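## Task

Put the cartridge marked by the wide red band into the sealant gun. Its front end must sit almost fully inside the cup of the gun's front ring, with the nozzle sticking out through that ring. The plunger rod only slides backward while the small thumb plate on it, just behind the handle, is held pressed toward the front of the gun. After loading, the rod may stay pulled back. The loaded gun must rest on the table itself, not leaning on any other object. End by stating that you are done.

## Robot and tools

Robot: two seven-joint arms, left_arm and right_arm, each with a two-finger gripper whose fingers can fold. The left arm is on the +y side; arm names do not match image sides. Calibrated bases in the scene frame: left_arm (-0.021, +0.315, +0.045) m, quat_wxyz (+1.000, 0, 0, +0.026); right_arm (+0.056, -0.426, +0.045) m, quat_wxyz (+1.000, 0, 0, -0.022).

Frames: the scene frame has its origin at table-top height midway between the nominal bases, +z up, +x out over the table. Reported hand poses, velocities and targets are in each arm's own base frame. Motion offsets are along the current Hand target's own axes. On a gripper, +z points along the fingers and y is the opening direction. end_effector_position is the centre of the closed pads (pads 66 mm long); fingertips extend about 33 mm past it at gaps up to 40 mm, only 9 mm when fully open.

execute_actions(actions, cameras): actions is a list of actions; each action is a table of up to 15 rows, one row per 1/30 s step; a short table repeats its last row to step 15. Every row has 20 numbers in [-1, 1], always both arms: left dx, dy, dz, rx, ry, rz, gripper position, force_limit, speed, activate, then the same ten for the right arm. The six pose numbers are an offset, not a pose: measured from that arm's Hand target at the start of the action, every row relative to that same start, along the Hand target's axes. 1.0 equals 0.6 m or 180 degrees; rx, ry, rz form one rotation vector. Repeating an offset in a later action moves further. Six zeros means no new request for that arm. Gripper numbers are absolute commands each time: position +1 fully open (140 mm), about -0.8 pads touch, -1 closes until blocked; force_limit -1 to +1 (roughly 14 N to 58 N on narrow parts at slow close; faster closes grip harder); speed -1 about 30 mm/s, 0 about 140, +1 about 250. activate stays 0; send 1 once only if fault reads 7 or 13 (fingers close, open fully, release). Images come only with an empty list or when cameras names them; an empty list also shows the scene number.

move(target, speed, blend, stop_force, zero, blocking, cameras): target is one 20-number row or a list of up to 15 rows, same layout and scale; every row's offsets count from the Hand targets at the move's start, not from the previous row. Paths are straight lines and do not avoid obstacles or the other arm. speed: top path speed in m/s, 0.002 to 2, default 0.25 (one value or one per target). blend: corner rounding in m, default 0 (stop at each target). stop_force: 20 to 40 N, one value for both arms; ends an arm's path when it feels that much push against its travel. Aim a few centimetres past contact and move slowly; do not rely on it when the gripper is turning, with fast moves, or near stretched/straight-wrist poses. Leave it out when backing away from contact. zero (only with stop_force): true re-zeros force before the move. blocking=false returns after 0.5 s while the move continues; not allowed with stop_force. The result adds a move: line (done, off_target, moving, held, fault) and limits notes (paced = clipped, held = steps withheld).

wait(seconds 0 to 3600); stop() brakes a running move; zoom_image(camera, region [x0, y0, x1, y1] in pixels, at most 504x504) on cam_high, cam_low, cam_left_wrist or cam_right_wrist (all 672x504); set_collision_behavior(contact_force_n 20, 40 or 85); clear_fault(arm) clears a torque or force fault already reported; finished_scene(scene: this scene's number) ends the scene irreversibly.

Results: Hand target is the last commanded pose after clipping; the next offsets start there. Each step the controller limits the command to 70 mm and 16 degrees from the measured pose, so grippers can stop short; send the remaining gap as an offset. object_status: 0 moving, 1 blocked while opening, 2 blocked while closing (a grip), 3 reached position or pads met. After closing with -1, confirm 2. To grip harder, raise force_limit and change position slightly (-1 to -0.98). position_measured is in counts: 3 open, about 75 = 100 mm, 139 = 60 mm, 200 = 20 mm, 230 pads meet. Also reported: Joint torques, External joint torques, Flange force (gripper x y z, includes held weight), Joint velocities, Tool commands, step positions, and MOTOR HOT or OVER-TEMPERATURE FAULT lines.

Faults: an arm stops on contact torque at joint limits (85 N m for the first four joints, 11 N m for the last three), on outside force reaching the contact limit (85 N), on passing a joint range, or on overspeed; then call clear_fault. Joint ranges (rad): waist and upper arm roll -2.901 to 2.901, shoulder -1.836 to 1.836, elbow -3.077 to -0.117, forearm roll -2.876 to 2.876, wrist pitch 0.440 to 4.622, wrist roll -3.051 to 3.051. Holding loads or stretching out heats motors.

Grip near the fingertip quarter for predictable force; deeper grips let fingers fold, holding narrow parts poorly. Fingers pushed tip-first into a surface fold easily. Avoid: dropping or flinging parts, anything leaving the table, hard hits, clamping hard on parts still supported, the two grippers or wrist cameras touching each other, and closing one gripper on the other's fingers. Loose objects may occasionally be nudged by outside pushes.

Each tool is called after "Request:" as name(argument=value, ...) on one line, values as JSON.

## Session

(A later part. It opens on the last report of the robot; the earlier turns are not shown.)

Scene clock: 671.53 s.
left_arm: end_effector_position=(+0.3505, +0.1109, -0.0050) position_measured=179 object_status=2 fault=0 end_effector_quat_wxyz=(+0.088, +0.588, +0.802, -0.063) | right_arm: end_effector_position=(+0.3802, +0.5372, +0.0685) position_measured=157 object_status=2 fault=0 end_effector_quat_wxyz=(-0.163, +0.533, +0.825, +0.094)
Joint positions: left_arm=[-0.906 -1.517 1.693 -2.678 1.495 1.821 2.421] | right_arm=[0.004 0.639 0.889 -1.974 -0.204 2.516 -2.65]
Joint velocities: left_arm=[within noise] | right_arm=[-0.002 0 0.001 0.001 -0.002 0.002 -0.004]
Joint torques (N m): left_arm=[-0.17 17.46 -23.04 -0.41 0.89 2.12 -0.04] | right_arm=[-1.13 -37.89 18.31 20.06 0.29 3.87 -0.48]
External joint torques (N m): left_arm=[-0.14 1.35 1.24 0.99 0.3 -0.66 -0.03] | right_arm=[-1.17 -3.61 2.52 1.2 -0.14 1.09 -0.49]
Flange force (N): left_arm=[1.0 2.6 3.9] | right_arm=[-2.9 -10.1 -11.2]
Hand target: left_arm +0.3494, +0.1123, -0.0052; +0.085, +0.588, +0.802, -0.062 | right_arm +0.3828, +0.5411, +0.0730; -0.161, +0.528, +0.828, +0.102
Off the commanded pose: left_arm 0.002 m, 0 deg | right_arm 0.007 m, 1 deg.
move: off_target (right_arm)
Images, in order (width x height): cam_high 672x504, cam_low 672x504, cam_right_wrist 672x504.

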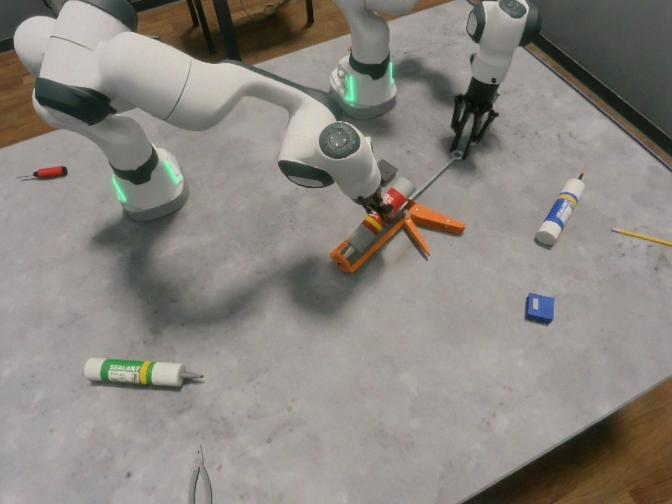

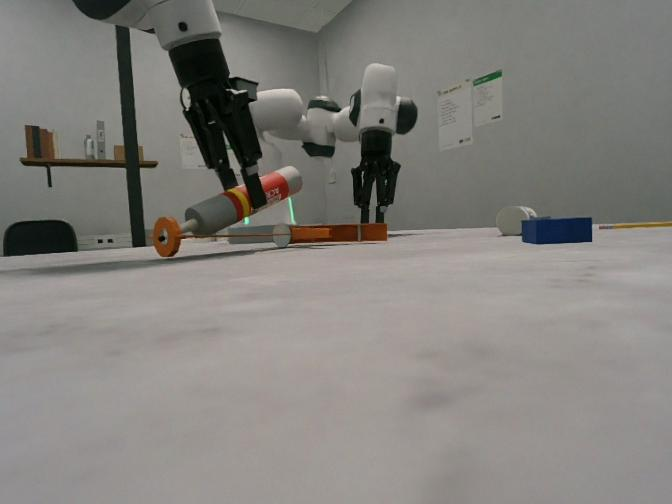

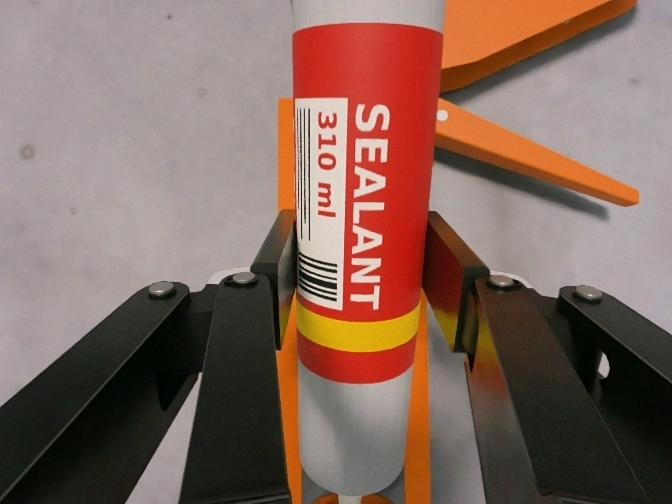

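Request:
move(target=[0, 0, 0, 0, 0, 0, -1, 0.5, -0.3, 0, -0.0358, 0.0017, 0.0255, 0, -0.0389, 0, -1, -0.2, -0.7, 0], speed=0.08, cameras=["cam_right_wrist", "cam_high", "cam_low"])

Request:
zoom_image(camera="cam_high", region=[310, 170, 440, 290])

Request:
zoom_image(camera="cam_low", region=[130, 170, 330, 270])

Scene clock: 684.23 s.
left_arm: end_effector_position=(+0.3505, +0.1109, -0.0050) position_measured=179 object_status=2 fault=0 end_effector_quat_wxyz=(+0.088, +0.588, +0.802, -0.063) | right_arm: end_effector_position=(+0.3868, +0.5249, +0.0450) position_measured=157 object_status=2 fault=0 end_effector_quat_wxyz=(-0.112, +0.529, +0.839, +0.065)
Joint positions: left_arm=[-0.906 -1.517 1.693 -2.678 1.495 1.821 2.421] | right_arm=[0.143 0.618 0.757 -1.94 -0.266 2.48 -2.599]
Joint velocities: left_arm=[within noise] | right_arm=[0 0.001 -0.001 0 0.001 -0.001 0.007]
Joint torques (N m): left_arm=[-0.19 17.54 -23.02 -0.43 0.87 2.13 0] | right_arm=[-0.28 -42.9 14.97 21.29 1.26 3.29 0.18]
External joint torques (N m): left_arm=[-0.22 1.45 1.31 0.92 0.27 -0.66 0] | right_arm=[-0.3 -5.77 1.27 1.95 0.72 0.5 0.17]
Flange force (N): left_arm=[0.9 2.7 4.0] | right_arm=[-0.6 -8.2 -12.6]
Hand target: left_arm +0.3494, +0.1123, -0.0052; +0.085, +0.588, +0.802, -0.062 | right_arm +0.3897, +0.5287, +0.0508; -0.110, +0.533, +0.836, +0.069
Off the commanded pose: left_arm 0.002 m, 0 deg | right_arm 0.007 m, 1 deg.
move: off_target (right_arm)
Images, in order (width x height): cam_high 672x504, cam_low 672x504, cam_right_wrist 672x504.

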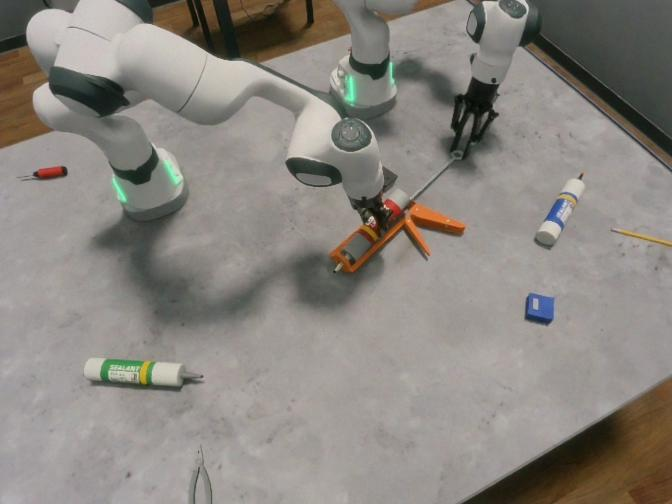

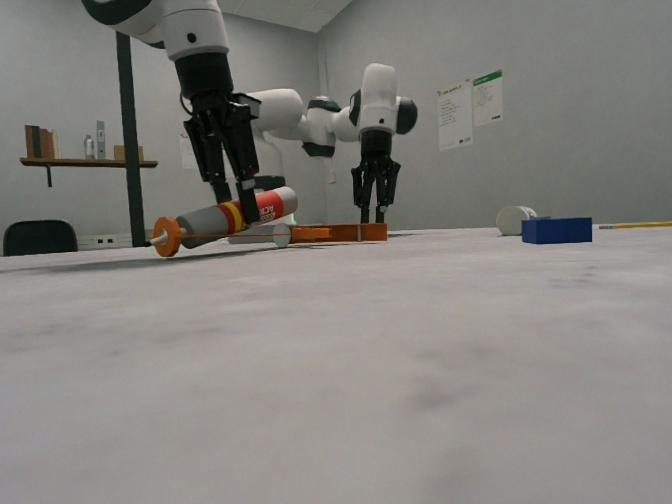

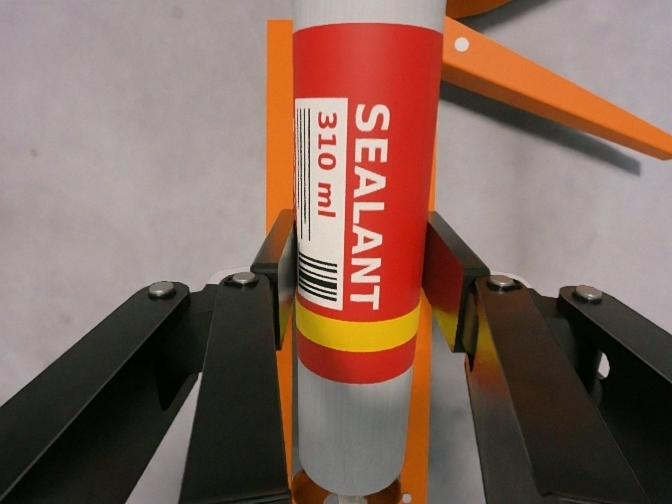

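Scaled by 3.877 from the camera's image (finer frame: 960x720).

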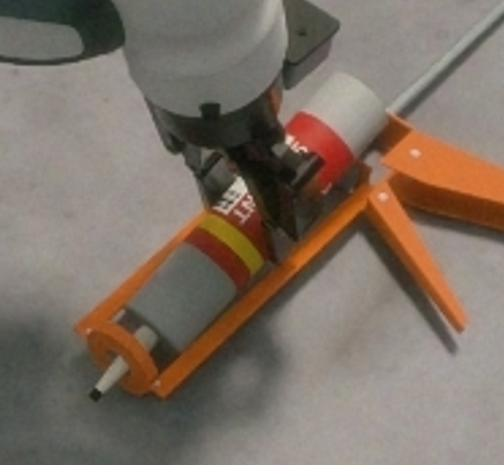

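Scaled by 2.520 from the camera's image (finer frame: 960x720).

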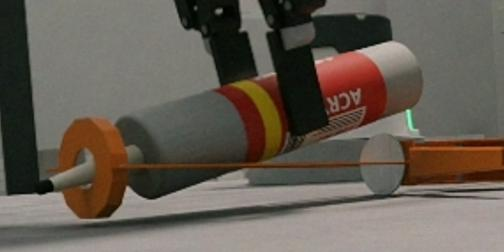

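Request:
move(target=[0, 0, 0, 0, 0, 0, -1, 0.5, -0.3, 0, -0.0362, -0.0017, 0.0188, 0, -0.0278, 0, -1, -0.2, -0.7, 0], speed=0.06, cameras=["cam_right_wrist", "cam_high", "cam_low"])

Request:
zoom_image(camera="cam_high", region=[310, 170, 440, 290])

Request:
zoom_image(camera="cam_low", region=[130, 170, 330, 270])

Request:
zoom_image(camera="cam_right_wrist", region=[250, 380, 450, 504])

Scene clock: 702.13 s.
left_arm: end_effector_position=(+0.3499, +0.1106, -0.0051) position_measured=179 object_status=2 fault=0 end_effector_quat_wxyz=(+0.087, +0.587, +0.802, -0.064) | right_arm: end_effector_position=(+0.3918, +0.5154, +0.0349) position_measured=157 object_status=2 fault=0 end_effector_quat_wxyz=(-0.077, +0.533, +0.842, +0.047)
Joint positions: left_arm=[-0.906 -1.517 1.693 -2.678 1.494 1.82 2.42] | right_arm=[0.231 0.6 0.673 -1.925 -0.302 2.457 -2.551]
Joint velocities: left_arm=[within noise] | right_arm=[-0.001 0.001 -0.001 0.001 0.001 0 0.005]
Joint torques (N m): left_arm=[-0.14 17.29 -22.9 -0.23 1.2 2.31 0.04] | right_arm=[-1.98 -40.77 9.62 19.6 -0.39 2.68 -0.12]
External joint torques (N m): left_arm=[-0.14 1.2 1.37 1.24 0.62 -0.47 0.05] | right_arm=[-2.1 -2.11 -2.64 -0.06 -0.99 -0.09 -0.12]
Flange force (N): left_arm=[1.4 3.3 5.4] | right_arm=[-4.9 -3.8 -2.4]
Hand target: left_arm +0.3494, +0.1123, -0.0052; +0.085, +0.588, +0.802, -0.062 | right_arm +0.3964, +0.5118, +0.0343; -0.074, +0.535, +0.840, +0.046
Off the commanded pose: left_arm 0.002 m, 0 deg | right_arm 0.006 m, 1 deg.
move: off_target (right_arm)
Images, in order (width x height): cam_high 672x504, cam_low 672x504, cam_right_wrist 672x504.

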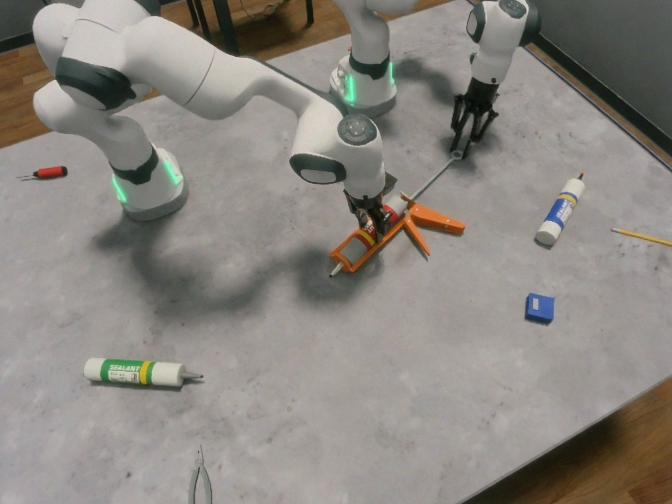

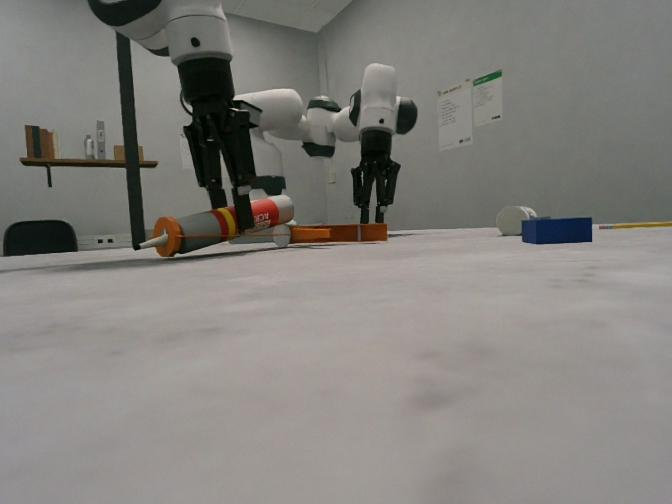

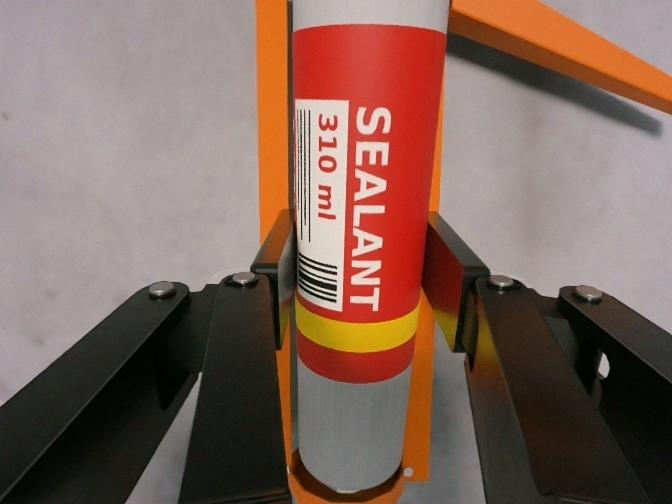

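Scaled by 3.877 from the camera's image (finer frame: 960x720).

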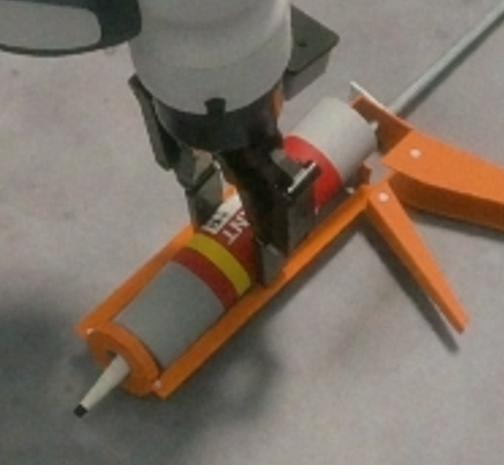

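Scaled by 2.520 from the camera's image (finer frame: 960x720).

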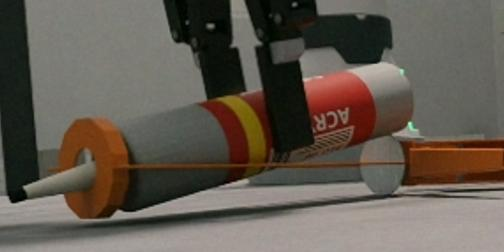

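Scaled by 2.520 from the camera's image (finer frame: 960x720).

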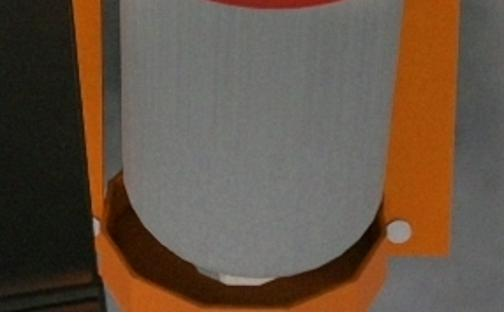

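Request:
wait(seconds=0.1, cameras=["cam_left_wrist", "cam_high"])

Request:
zoom_image(camera="cam_left_wrist", region=[250, 380, 450, 504])

Request:
zoom_image(camera="cam_high", region=[370, 180, 430, 230])

Scene clock: 732.50 s.
left_arm: end_effector_position=(+0.3499, +0.1106, -0.0051) position_measured=179 object_status=2 fault=0 end_effector_quat_wxyz=(+0.087, +0.587, +0.802, -0.064) | right_arm: end_effector_position=(+0.3920, +0.5153, +0.0349) position_measured=157 object_status=2 fault=0 end_effector_quat_wxyz=(-0.077, +0.533, +0.841, +0.047)
Joint positions: left_arm=[-0.906 -1.517 1.693 -2.678 1.494 1.82 2.42] | right_arm=[0.231 0.6 0.673 -1.925 -0.302 2.457 -2.55]
Joint torques (N m): left_arm=[-0.18 17.25 -22.9 -0.2 1.22 2.29 0.03] | right_arm=[-2.02 -40.86 9.66 19.58 -0.38 2.67 -0.12]
External joint torques (N m): left_arm=[-0.18 1.12 1.43 1.16 0.63 -0.49 0.04] | right_arm=[-1.88 -2.01 -2.43 -0.22 -0.98 -0.11 -0.12]
Flange force (N): left_arm=[1.3 3.2 5.7] | right_arm=[-4.7 -4.1 -2.3]
Hand target: left_arm +0.3494, +0.1123, -0.0052; +0.085, +0.588, +0.802, -0.062 | right_arm +0.3964, +0.5118, +0.0343; -0.074, +0.535, +0.840, +0.046
Tool commands: left_gripper/position=-1.0 left_gripper/force_limit=+0.5 left_gripper/speed=-0.3 left_gripper/activate=+0.0 right_gripper/position=-1.0 right_gripper/force_limit=-0.2 right_gripper/speed=-0.7 right_gripper/activate=+0.0
Off the commanded pose: left_arm 0.002 m, 0 deg | right_arm 0.006 m, 0 deg.
wait: 0.10 s; at rest from the start
Images, in order (width x height): cam_high 672x504, cam_left_wrist 672x504.

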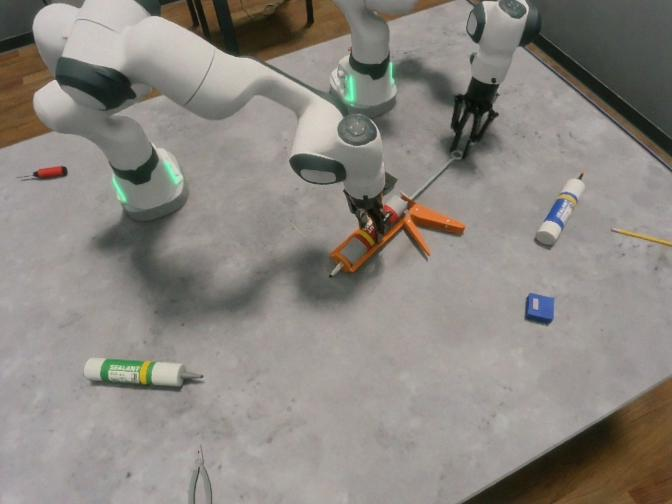

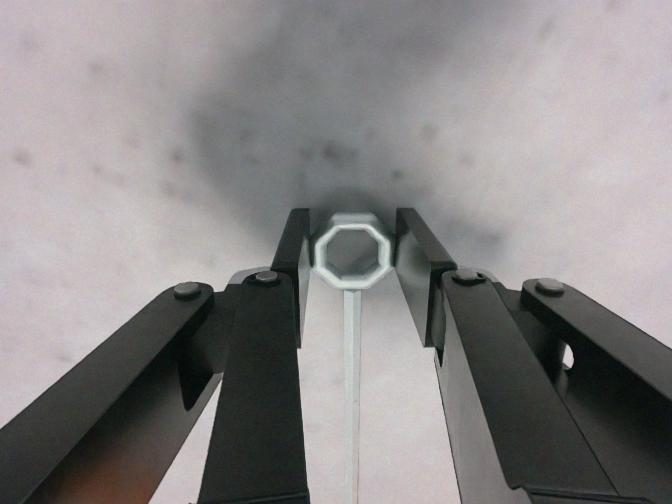

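Scaled by 2.520 from the camera's image (finer frame: 960x720).

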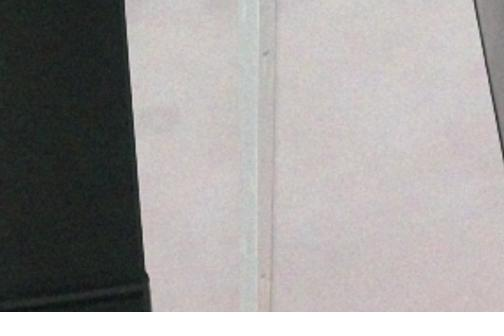

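Scaled by 8.400 from the camera's image (finer frame: 960x720).

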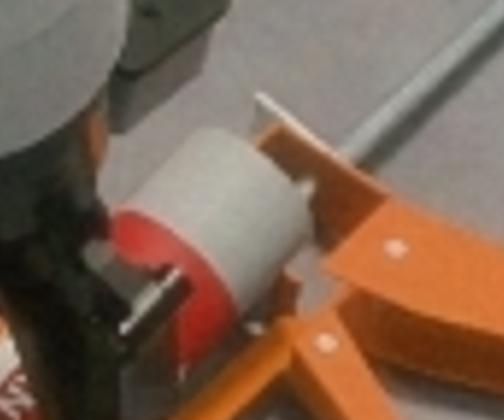

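Request:
move(target=[0, 0, 0, 0, 0, 0, -1, 0.5, -0.3, 0, 0.015, 0.0028, -0.015, 0, 0.0111, 0, -1, -0.2, -0.7, 0], speed=0.08)

Request:
move(target=[0, 0, 0, 0, 0, 0, -1, 0.5, -0.3, 0, -0.0245, 0, -0.0052, 0, 0, 0, -1, -0.2, -0.7, 0], speed=0.02, stop_force=20, cameras=["cam_right_wrist", "cam_high", "cam_low"])

Request:
zoom_image(camera="cam_low", region=[130, 170, 330, 270])

Request:
zoom_image(camera="cam_right_wrist", region=[250, 380, 450, 504])

Scene clock: 742.67 s.
left_arm: end_effector_position=(+0.3499, +0.1106, -0.0051) position_measured=179 object_status=2 fault=0 end_effector_quat_wxyz=(+0.087, +0.587, +0.802, -0.064) | right_arm: end_effector_position=(+0.3931, +0.5163, +0.0405) position_measured=157 object_status=2 fault=0 end_effector_quat_wxyz=(-0.089, +0.539, +0.836, +0.051)
Joint positions: left_arm=[-0.906 -1.517 1.693 -2.678 1.494 1.82 2.42] | right_arm=[0.198 0.602 0.7 -1.926 -0.284 2.456 -2.559]
Joint velocities: left_arm=[within noise] | right_arm=[-0.002 0.001 0.001 -0.002 -0.002 -0.001 -0.004]
Joint torques (N m): left_arm=[-0.15 17.24 -22.87 -0.69 0.82 2.24 0.03] | right_arm=[-1.05 -42.6 14.77 21.33 0.86 3.27 -0.33]
External joint torques (N m): left_arm=[-0.19 1.14 1.39 0.69 0.23 -0.54 0.04] | right_arm=[-0.86 -4.47 2.36 1.63 0.27 0.51 -0.33]
Flange force (N): left_arm=[1.0 2.0 4.3] | right_arm=[-3.2 -7.7 -12.1]
Hand target: left_arm +0.3494, +0.1123, -0.0052; +0.085, +0.588, +0.802, -0.062 | right_arm +0.3948, +0.5192, +0.0447; -0.088, +0.535, +0.839, +0.055
Off the commanded pose: left_arm 0.002 m, 0 deg | right_arm 0.005 m, 1 deg.
move: off_target (right_arm)

Scene clock: 744.63 s.
left_arm: end_effector_position=(+0.3506, +0.1083, -0.0045) position_measured=179 object_status=2 fault=0 end_effector_quat_wxyz=(+0.089, +0.588, +0.801, -0.064) | right_arm: end_effector_position=(+0.3919, +0.5081, +0.0405) position_measured=157 object_status=2 fault=0 end_effector_quat_wxyz=(-0.094, +0.536, +0.838, +0.050)
Joint positions: left_arm=[-0.908 -1.517 1.693 -2.68 1.492 1.823 2.42] | right_arm=[0.157 0.597 0.728 -1.949 -0.284 2.458 -2.576]
Joint torques (N m): left_arm=[1.02 18.34 -23.16 0.73 1.42 1.99 0.08] | right_arm=[-4.59 -43.61 11.59 21.13 -0.48 2.84 -0.46]
External joint torques (N m): left_arm=[1.02 2.31 1.05 2.16 0.84 -0.79 0.09] | right_arm=[-4.56 -6.24 -1.28 1.6 -1.06 0.07 -0.46]
Flange force (N): left_arm=[4.3 1.9 3.7] | right_arm=[-10.2 -10.9 -15.1]
Hand target: left_arm +0.3494, +0.1123, -0.0052; +0.085, +0.588, +0.802, -0.062 | right_arm +0.4012, +0.5056, +0.0447; -0.088, +0.535, +0.839, +0.055
Off the commanded pose: left_arm 0.004 m, 1 deg | right_arm 0.011 m, 1 deg.
move: off_target (right_arm)
Images, in order (width x height): cam_high 672x504, cam_low 672x504, cam_right_wrist 672x504.

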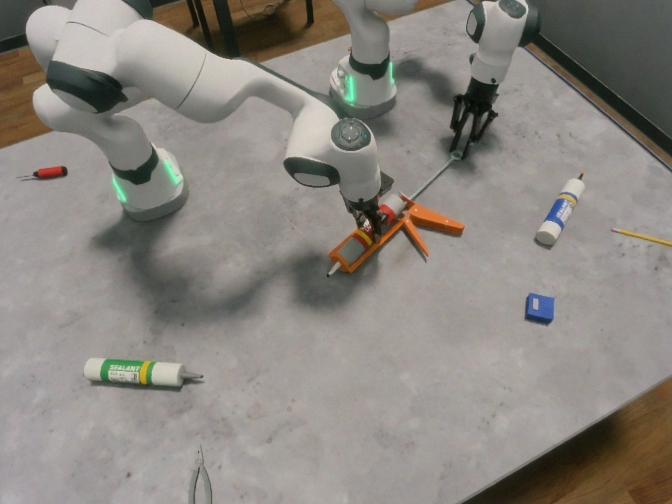

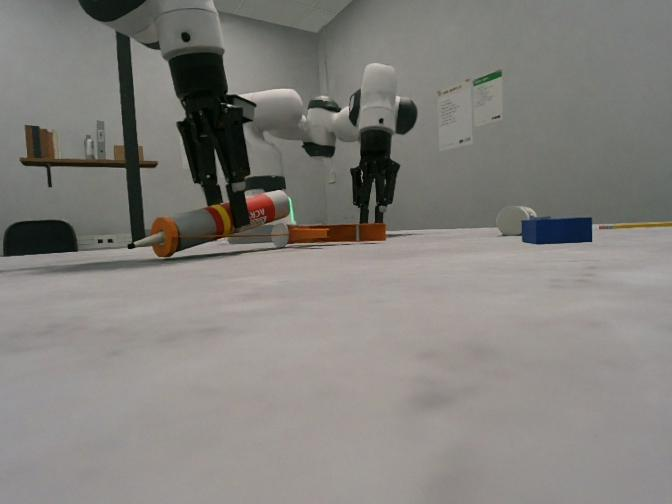

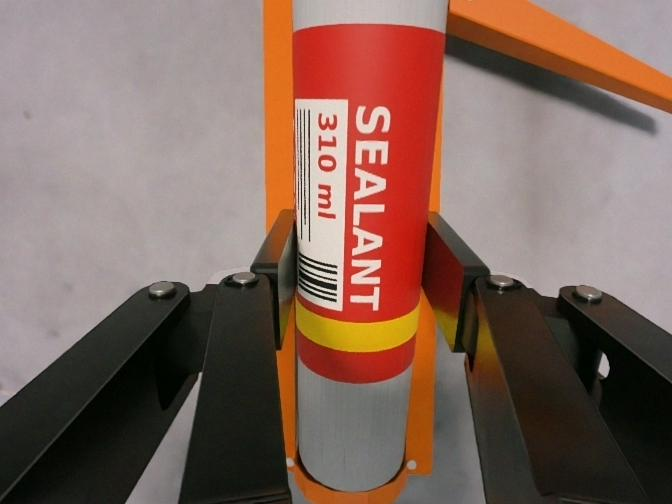

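Scaled by 2.520 from the camera's image (finer frame: 960x720).

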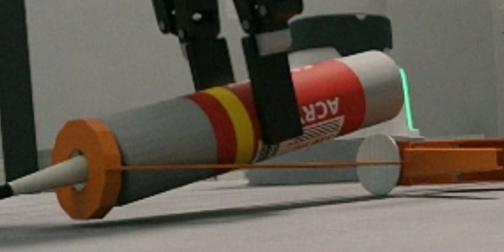

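Scaled by 2.520 from the camera's image (finer frame: 960x720).

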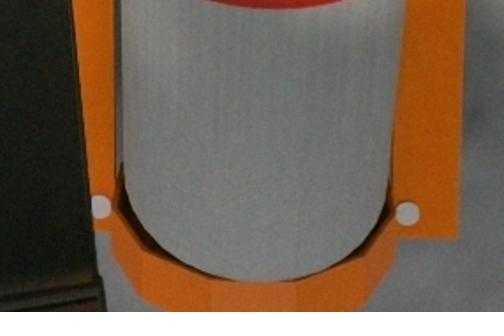

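Request:
move(target=[0, 0, 0, 0, 0, 0, -1, 0.5, -0.3, 0, 0.010, 0, 0.0229, 0, -0.0444, 0, -1, -0.2, -0.7, 0], speed=0.05, cameras=["cam_right_wrist", "cam_high", "cam_low"])

Request:
zoom_image(camera="cam_low", region=[130, 170, 330, 270])

Request:
zoom_image(camera="cam_right_wrist", region=[250, 380, 450, 504])

Request:
zoom_image(camera="cam_high", region=[310, 170, 440, 290])

Scene clock: 755.67 s.
left_arm: end_effector_position=(+0.3499, +0.1090, -0.0048) position_measured=179 object_status=2 fault=0 end_effector_quat_wxyz=(+0.087, +0.586, +0.803, -0.064) | right_arm: end_effector_position=(+0.3963, +0.5147, +0.0343) position_measured=157 object_status=2 fault=0 end_effector_quat_wxyz=(-0.031, +0.535, +0.844, +0.019)
Joint positions: left_arm=[-0.908 -1.513 1.693 -2.68 1.491 1.823 2.413] | right_arm=[0.357 0.597 0.582 -1.855 -0.358 2.368 -2.473]
Joint velocities: left_arm=[within noise] | right_arm=[0.001 -0.001 0.001 -0.001 -0.001 0 0.005]
Joint torques (N m): left_arm=[0.4 17.39 -22.65 0.09 1.37 2.19 0.39] | right_arm=[-0.65 -41.45 9.58 19.79 -0.09 2.95 -0.19]
External joint torques (N m): left_arm=[0.35 1.26 1.59 1.4 0.78 -0.58 0.4] | right_arm=[-0.64 -0.37 -1.16 -0.55 -0.77 0.28 -0.19]
Flange force (N): left_arm=[3.5 2.0 5.9] | right_arm=[-2.7 -2.7 1.1]
Hand target: left_arm +0.3494, +0.1123, -0.0052; +0.085, +0.588, +0.802, -0.062 | right_arm +0.3975, +0.5135, +0.0325; -0.030, +0.537, +0.843, +0.018
Off the commanded pose: left_arm 0.003 m, 0 deg | right_arm 0.003 m, 0 deg.
move: done
Images, in order (width x height): cam_high 672x504, cam_low 672x504, cam_right_wrist 672x504.

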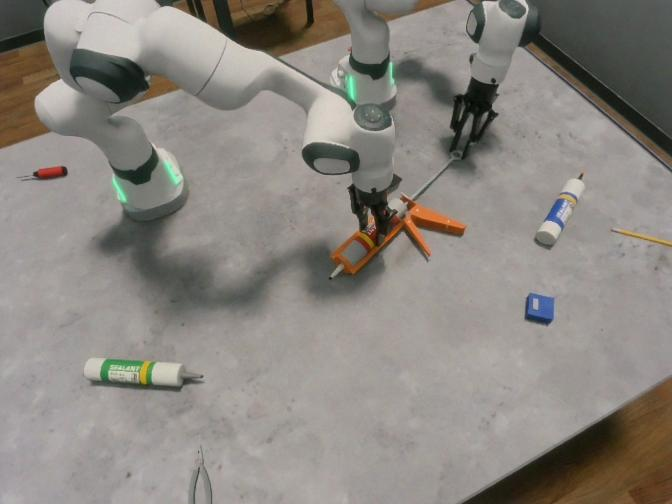

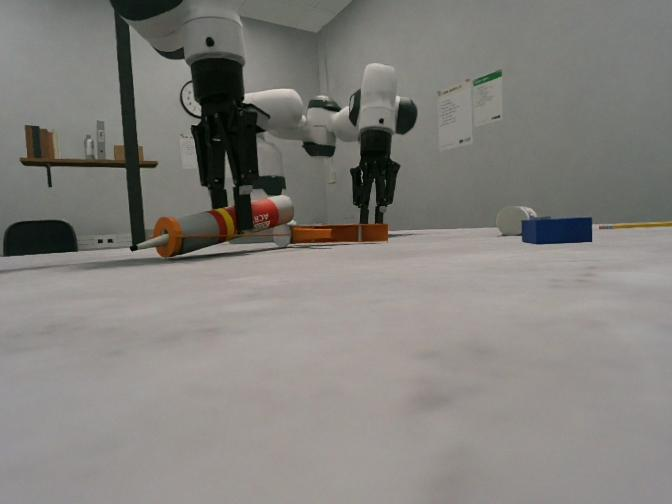

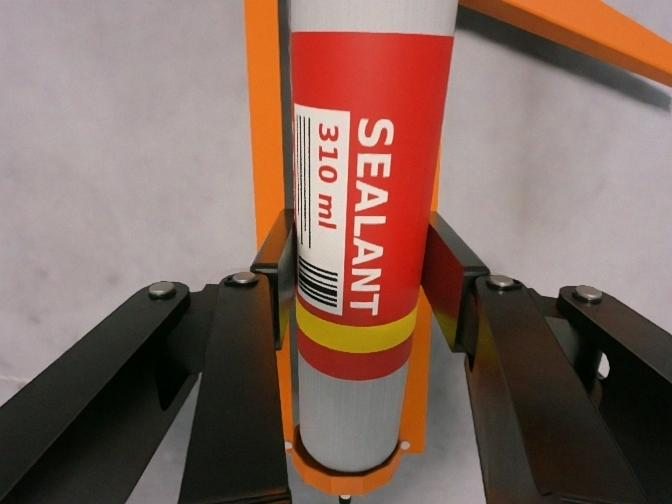

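Scaled by 2.520 from the camera's image (finer frame: 960x720).

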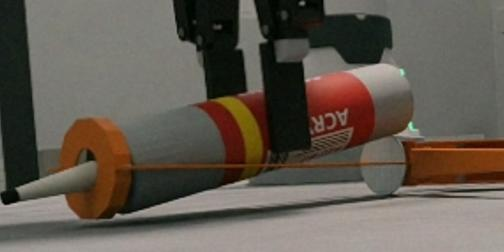

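Scaled by 2.520 from the camera's image (finer frame: 960x720).

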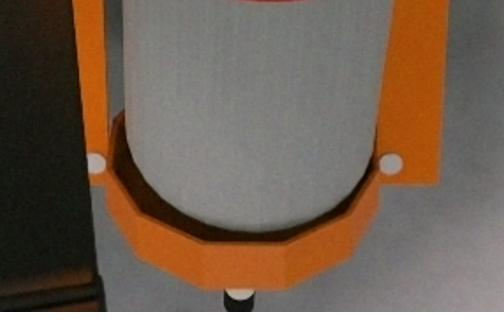

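Scaled by 3.877 from the camera's image (finer frame: 960x720).

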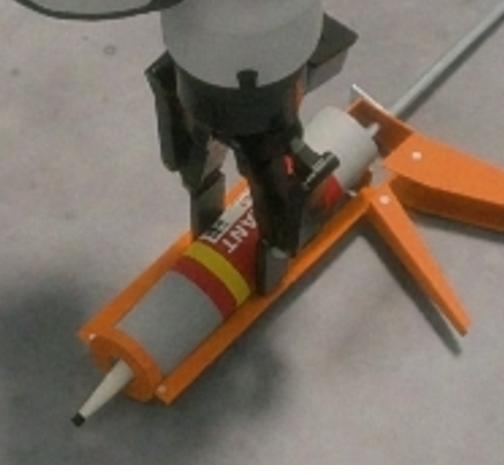

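Request:
move(target=[0, 0, 0, 0, 0, 0, -1, 0.5, -0.3, 0, 0, 0, -0.017, 0, 0, 0, -1, -0.2, -0.7, 0], speed=0.08)

Request:
move(target=[0, 0, 0, 0, 0, 0, -1, 0.5, -0.3, 0, -0.03, 0, -0.002, 0, 0, 0, -1, -0.2, -0.7, 0], speed=0.02, stop_force=25, cameras=["cam_right_wrist", "cam_high", "cam_low"])

Request:
zoom_image(camera="cam_low", region=[130, 170, 330, 270])

Request:
zoom_image(camera="cam_high", region=[370, 180, 430, 230])

Scene clock: 765.07 s.
left_arm: end_effector_position=(+0.3499, +0.1098, -0.0049) position_measured=179 object_status=2 fault=0 end_effector_quat_wxyz=(+0.087, +0.586, +0.803, -0.064) | right_arm: end_effector_position=(+0.3937, +0.5102, +0.0354) position_measured=157 object_status=2 fault=0 end_effector_quat_wxyz=(-0.032, +0.538, +0.842, +0.012)
Joint positions: left_arm=[-0.908 -1.512 1.693 -2.679 1.491 1.823 2.413] | right_arm=[0.353 0.591 0.585 -1.858 -0.351 2.352 -2.472]
Joint velocities: left_arm=[within noise] | right_arm=[-0.001 0.001 0.001 0 0.001 -0.003 0]
Joint torques (N m): left_arm=[0.31 17.03 -23.11 -0.45 0.93 2.34 0.16] | right_arm=[-1.64 -48.33 12.62 22.54 1.06 2.9 -0.18]
External joint torques (N m): left_arm=[0.33 0.91 1.16 0.87 0.34 -0.43 0.17] | right_arm=[-1.66 -7.49 1.92 2.15 0.38 0.26 -0.18]
Flange force (N): left_arm=[2.3 0.9 3.6] | right_arm=[-7.8 -12.0 -16.5]
Hand target: left_arm +0.3494, +0.1123, -0.0052; +0.085, +0.588, +0.802, -0.062 | right_arm +0.3978, +0.5128, +0.0427; -0.030, +0.537, +0.843, +0.018
Off the commanded pose: left_arm 0.003 m, 0 deg | right_arm 0.009 m, 1 deg.
move: off_target (right_arm)

Scene clock: 767.10 s.
left_arm: end_effector_position=(+0.3513, +0.1053, -0.0035) position_measured=179 object_status=2 fault=0 end_effector_quat_wxyz=(+0.091, +0.587, +0.802, -0.066) | right_arm: end_effector_position=(+0.3942, +0.5013, +0.0373) position_measured=157 object_status=2 fault=0 end_effector_quat_wxyz=(-0.036, +0.537, +0.843, +0.014)
Joint positions: left_arm=[-0.911 -1.508 1.693 -2.682 1.485 1.834 2.414] | right_arm=[0.312 0.575 0.61 -1.89 -0.347 2.364 -2.488]
Joint velocities: left_arm=[0.001 0.004 0 0.001 -0.002 0.005 -0.001] | right_arm=[within noise]
Joint torques (N m): left_arm=[2.22 19.22 -23.55 2.34 1.97 1.6 0.18] | right_arm=[-5.59 -47.44 8.12 21.89 -0.46 2.07 -0.46]
External joint torques (N m): left_arm=[2.25 3.14 0.67 3.63 1.38 -1.19 0.19] | right_arm=[-5.47 -7.67 -2.57 1.66 -1.14 -0.57 -0.46]
Flange force (N): left_arm=[7.8 2.0 2.6] | right_arm=[-14.5 -11.8 -15.9]
Hand target: left_arm +0.3494, +0.1123, -0.0052; +0.085, +0.588, +0.802, -0.062 | right_arm +0.4054, +0.4965, +0.0427; -0.030, +0.537, +0.843, +0.018
Off the commanded pose: left_arm 0.007 m, 1 deg | right_arm 0.013 m, 1 deg.
move: off_target (right_arm)
Images, in order (width x height): cam_high 672x504, cam_low 672x504, cam_right_wrist 672x504.

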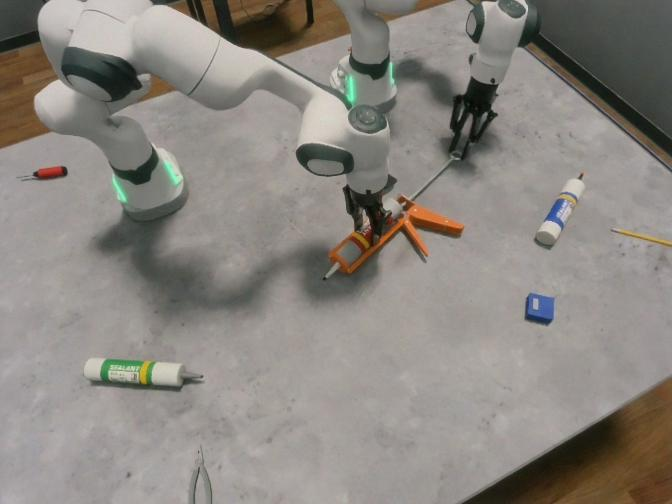

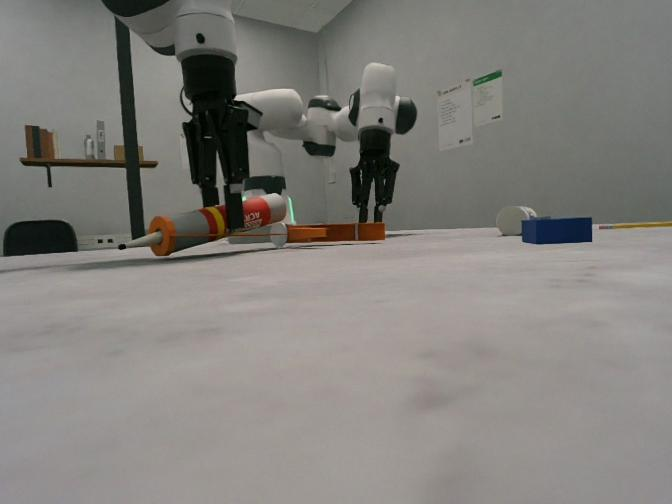

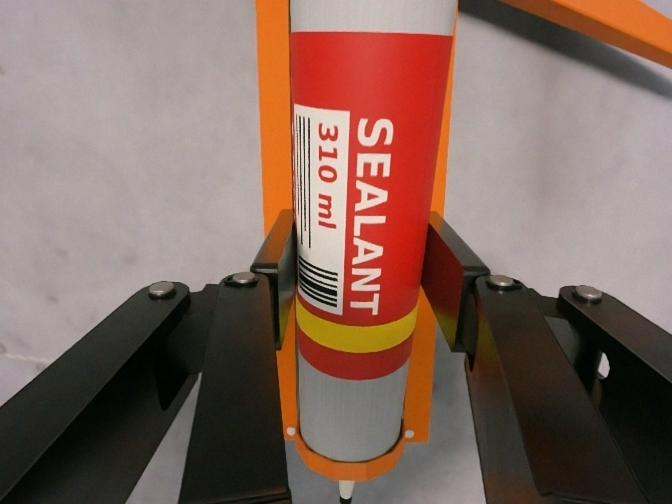

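Scaled by 2.520 from the camera's image (finer frame: 960x720).

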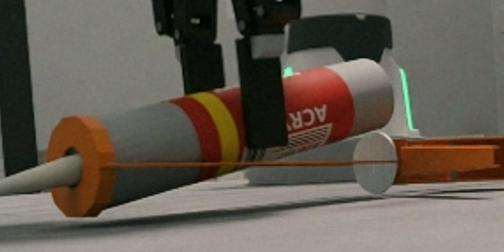

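Scaled by 8.400 from the camera's image (finer frame: 960x720).

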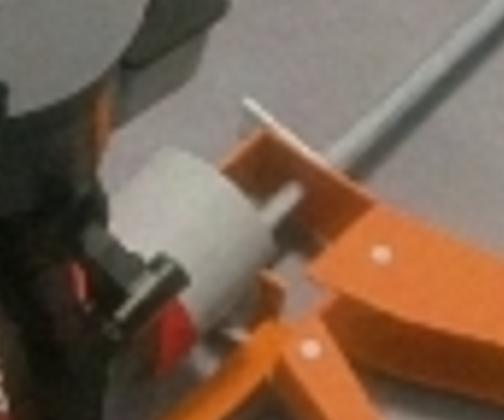

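Request:
move(target=[0, 0, 0, 0, 0, 0, -1, 0.5, -0.3, 0, 0, 0, 0.0233, 0, 0, 0, -1, -0.2, -0.7, 0], speed=0.03, cameras=["cam_right_wrist", "cam_high", "cam_low"])

Request:
zoom_image(camera="cam_low", region=[130, 170, 330, 270])

Request:
zoom_image(camera="cam_high", region=[370, 180, 430, 230])

Scene clock: 772.53 s.
left_arm: end_effector_position=(+0.3508, +0.1053, -0.0036) position_measured=179 object_status=2 fault=0 end_effector_quat_wxyz=(+0.090, +0.587, +0.802, -0.066) | right_arm: end_effector_position=(+0.3951, +0.5013, +0.0276) position_measured=157 object_status=2 fault=0 end_effector_quat_wxyz=(-0.035, +0.533, +0.845, +0.015)
Joint positions: left_arm=[-0.911 -1.504 1.693 -2.682 1.482 1.836 2.414] | right_arm=[0.32 0.592 0.599 -1.89 -0.362 2.381 -2.488]
Joint velocities: left_arm=[0 0.004 0 0.001 -0.002 0 0.001] | right_arm=[0.002 0 -0.003 0 -0.004 0.002 0]
Joint torques (N m): left_arm=[1.92 18.85 -22.7 2.31 2.39 1.85 0.2] | right_arm=[-4.25 -43.29 6.46 20.79 -0.7 3 -0.16]
External joint torques (N m): left_arm=[1.96 2.82 1.54 3.57 1.81 -0.95 0.21] | right_arm=[-4.06 -3.04 -4.35 0.71 -1.37 0.35 -0.17]
Flange force (N): left_arm=[7.6 2.6 7.0] | right_arm=[-8.9 -3.9 -2.5]
Hand target: left_arm +0.3494, +0.1123, -0.0052; +0.085, +0.588, +0.802, -0.062 | right_arm +0.4050, +0.4973, +0.0287; -0.030, +0.537, +0.843, +0.018
Off the commanded pose: left_arm 0.007 m, 1 deg | right_arm 0.011 m, 1 deg.
move: off_target (right_arm)
Images, in order (width x height): cam_high 672x504, cam_low 672x504, cam_right_wrist 672x504.

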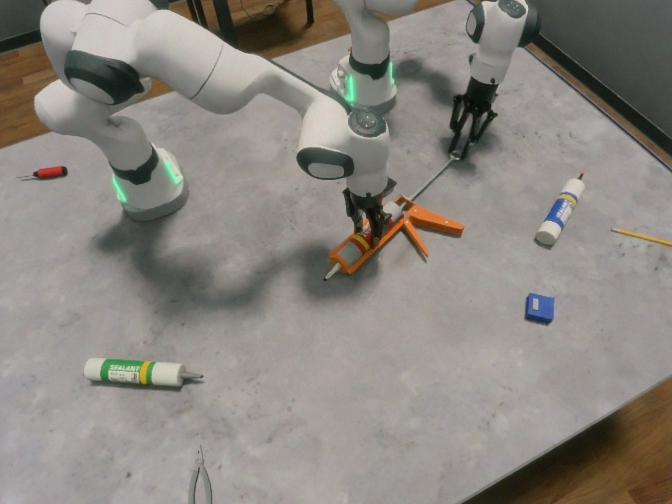

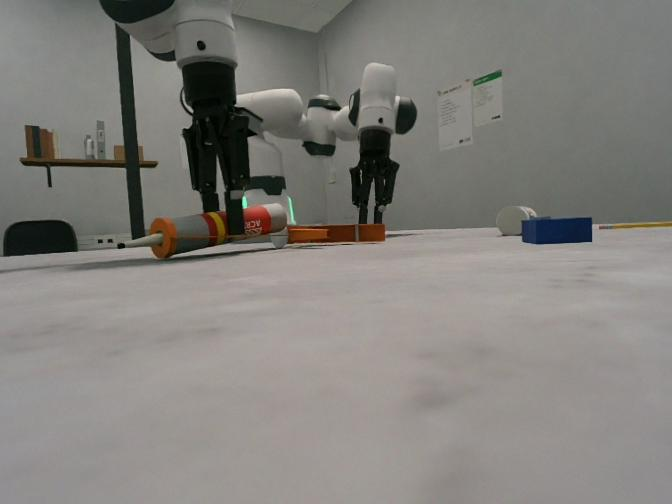

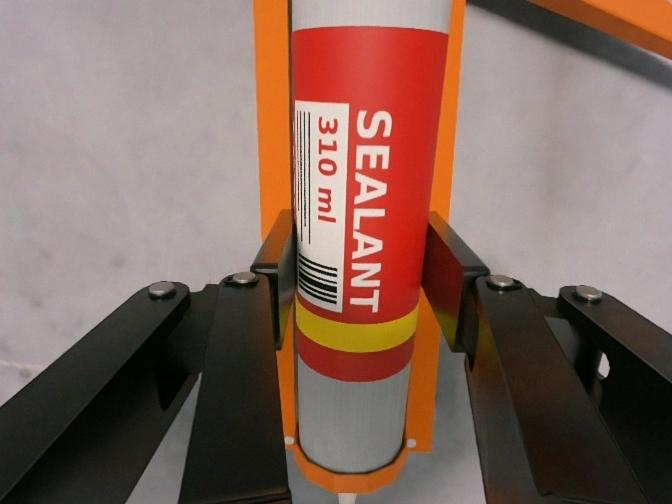

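Scaled by 2.520 from the camera's image (finer frame: 960x720).

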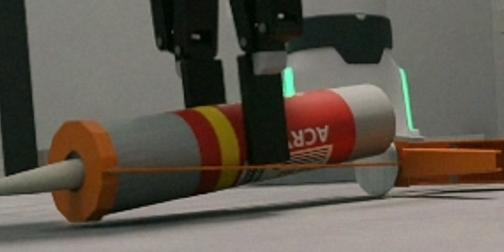

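Scaled by 8.400 from the camera's image (finer frame: 960x720).

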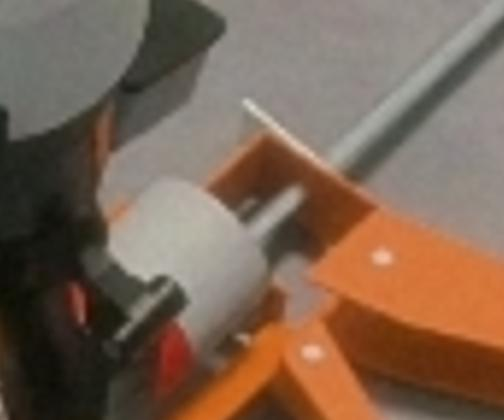

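Request:
move(target=[0, 0, 0, 0, 0, 0, -1, 0.5, -0.3, 0, 0, 0, 0.0133, 0, 0, 0, -1, -0.2, -0.7, 0], speed=0.03, cameras=["cam_right_wrist", "cam_high", "cam_low"])

Request:
zoom_image(camera="cam_low", region=[130, 170, 330, 270])

Request:
zoom_image(camera="cam_high", region=[370, 180, 430, 230])

Scene clock: 778.07 s.
left_arm: end_effector_position=(+0.3501, +0.1051, -0.0033) position_measured=179 object_status=2 fault=0 end_effector_quat_wxyz=(+0.090, +0.586, +0.802, -0.067) | right_arm: end_effector_position=(+0.3958, +0.5019, +0.0267) position_measured=157 object_status=2 fault=0 end_effector_quat_wxyz=(-0.032, +0.531, +0.847, +0.015)
Joint positions: left_arm=[-0.911 -1.502 1.691 -2.682 1.478 1.836 2.414] | right_arm=[0.328 0.593 0.593 -1.889 -0.368 2.384 -2.487]
Joint velocities: left_arm=[0.001 0.004 -0.002 0.001 -0.004 0.001 0] | right_arm=[0.004 -0.001 -0.005 0 0 -0.001 0]
Joint torques (N m): left_arm=[1.19 19.04 -21.08 2.49 3.2 2.13 0.32] | right_arm=[-3.58 -35.79 5.13 20.59 -1.25 5.26 -0.04]
External joint torques (N m): left_arm=[1.12 2.99 3.09 3.56 2.62 -0.65 0.33] | right_arm=[-3.44 4.65 -5.65 0.44 -1.92 2.58 -0.05]
Flange force (N): left_arm=[7.0 4.6 15.0] | right_arm=[-2.1 10.2 17.9]
Hand target: left_arm +0.3494, +0.1123, -0.0052; +0.085, +0.588, +0.802, -0.062 | right_arm +0.4047, +0.4978, +0.0207; -0.030, +0.537, +0.843, +0.018
Off the commanded pose: left_arm 0.008 m, 1 deg | right_arm 0.011 m, 1 deg.
move: off_target (right_arm)
Images, in order (width x height): cam_high 672x504, cam_low 672x504, cam_right_wrist 672x504.

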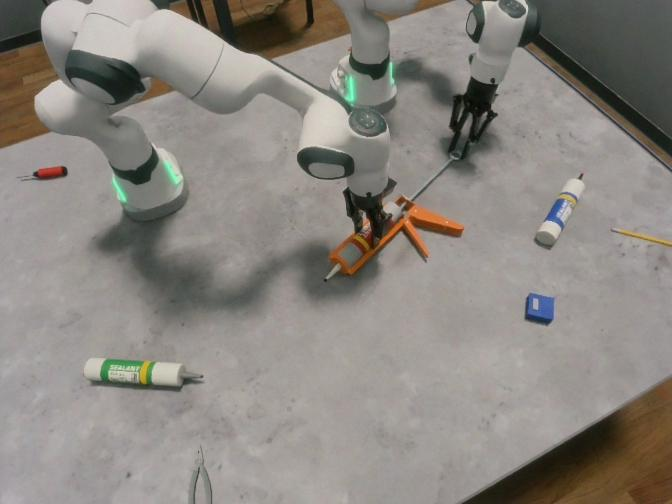

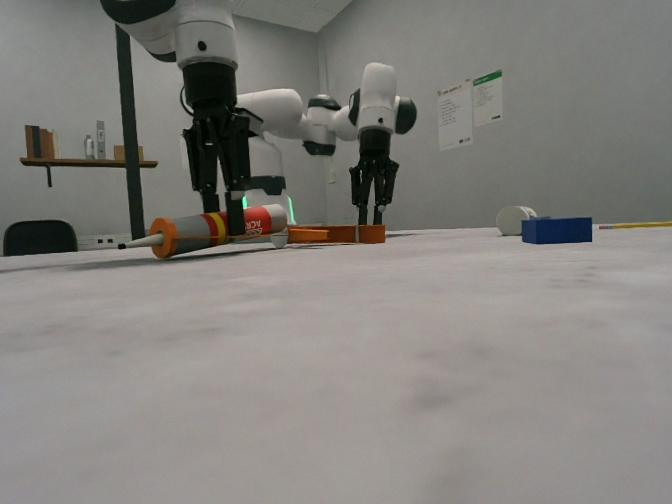

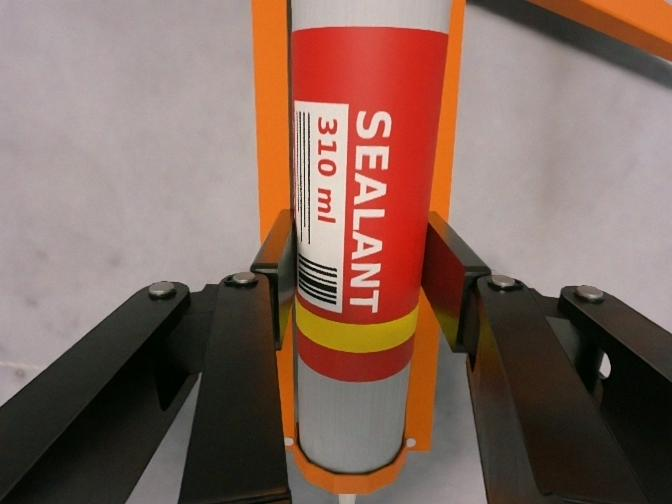

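Scaled by 2.520 from the camera's image (finer frame: 960x720).

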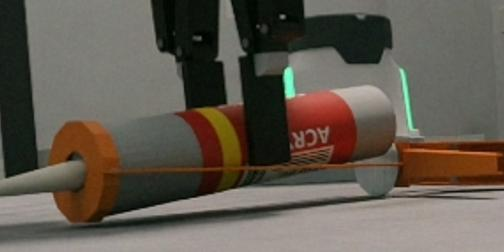

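Scaled by 8.400 from the camera's image (finer frame: 960x720).

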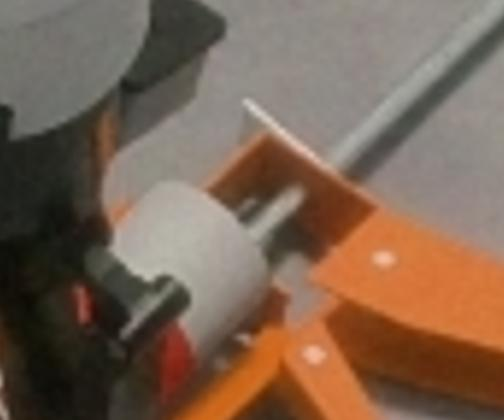

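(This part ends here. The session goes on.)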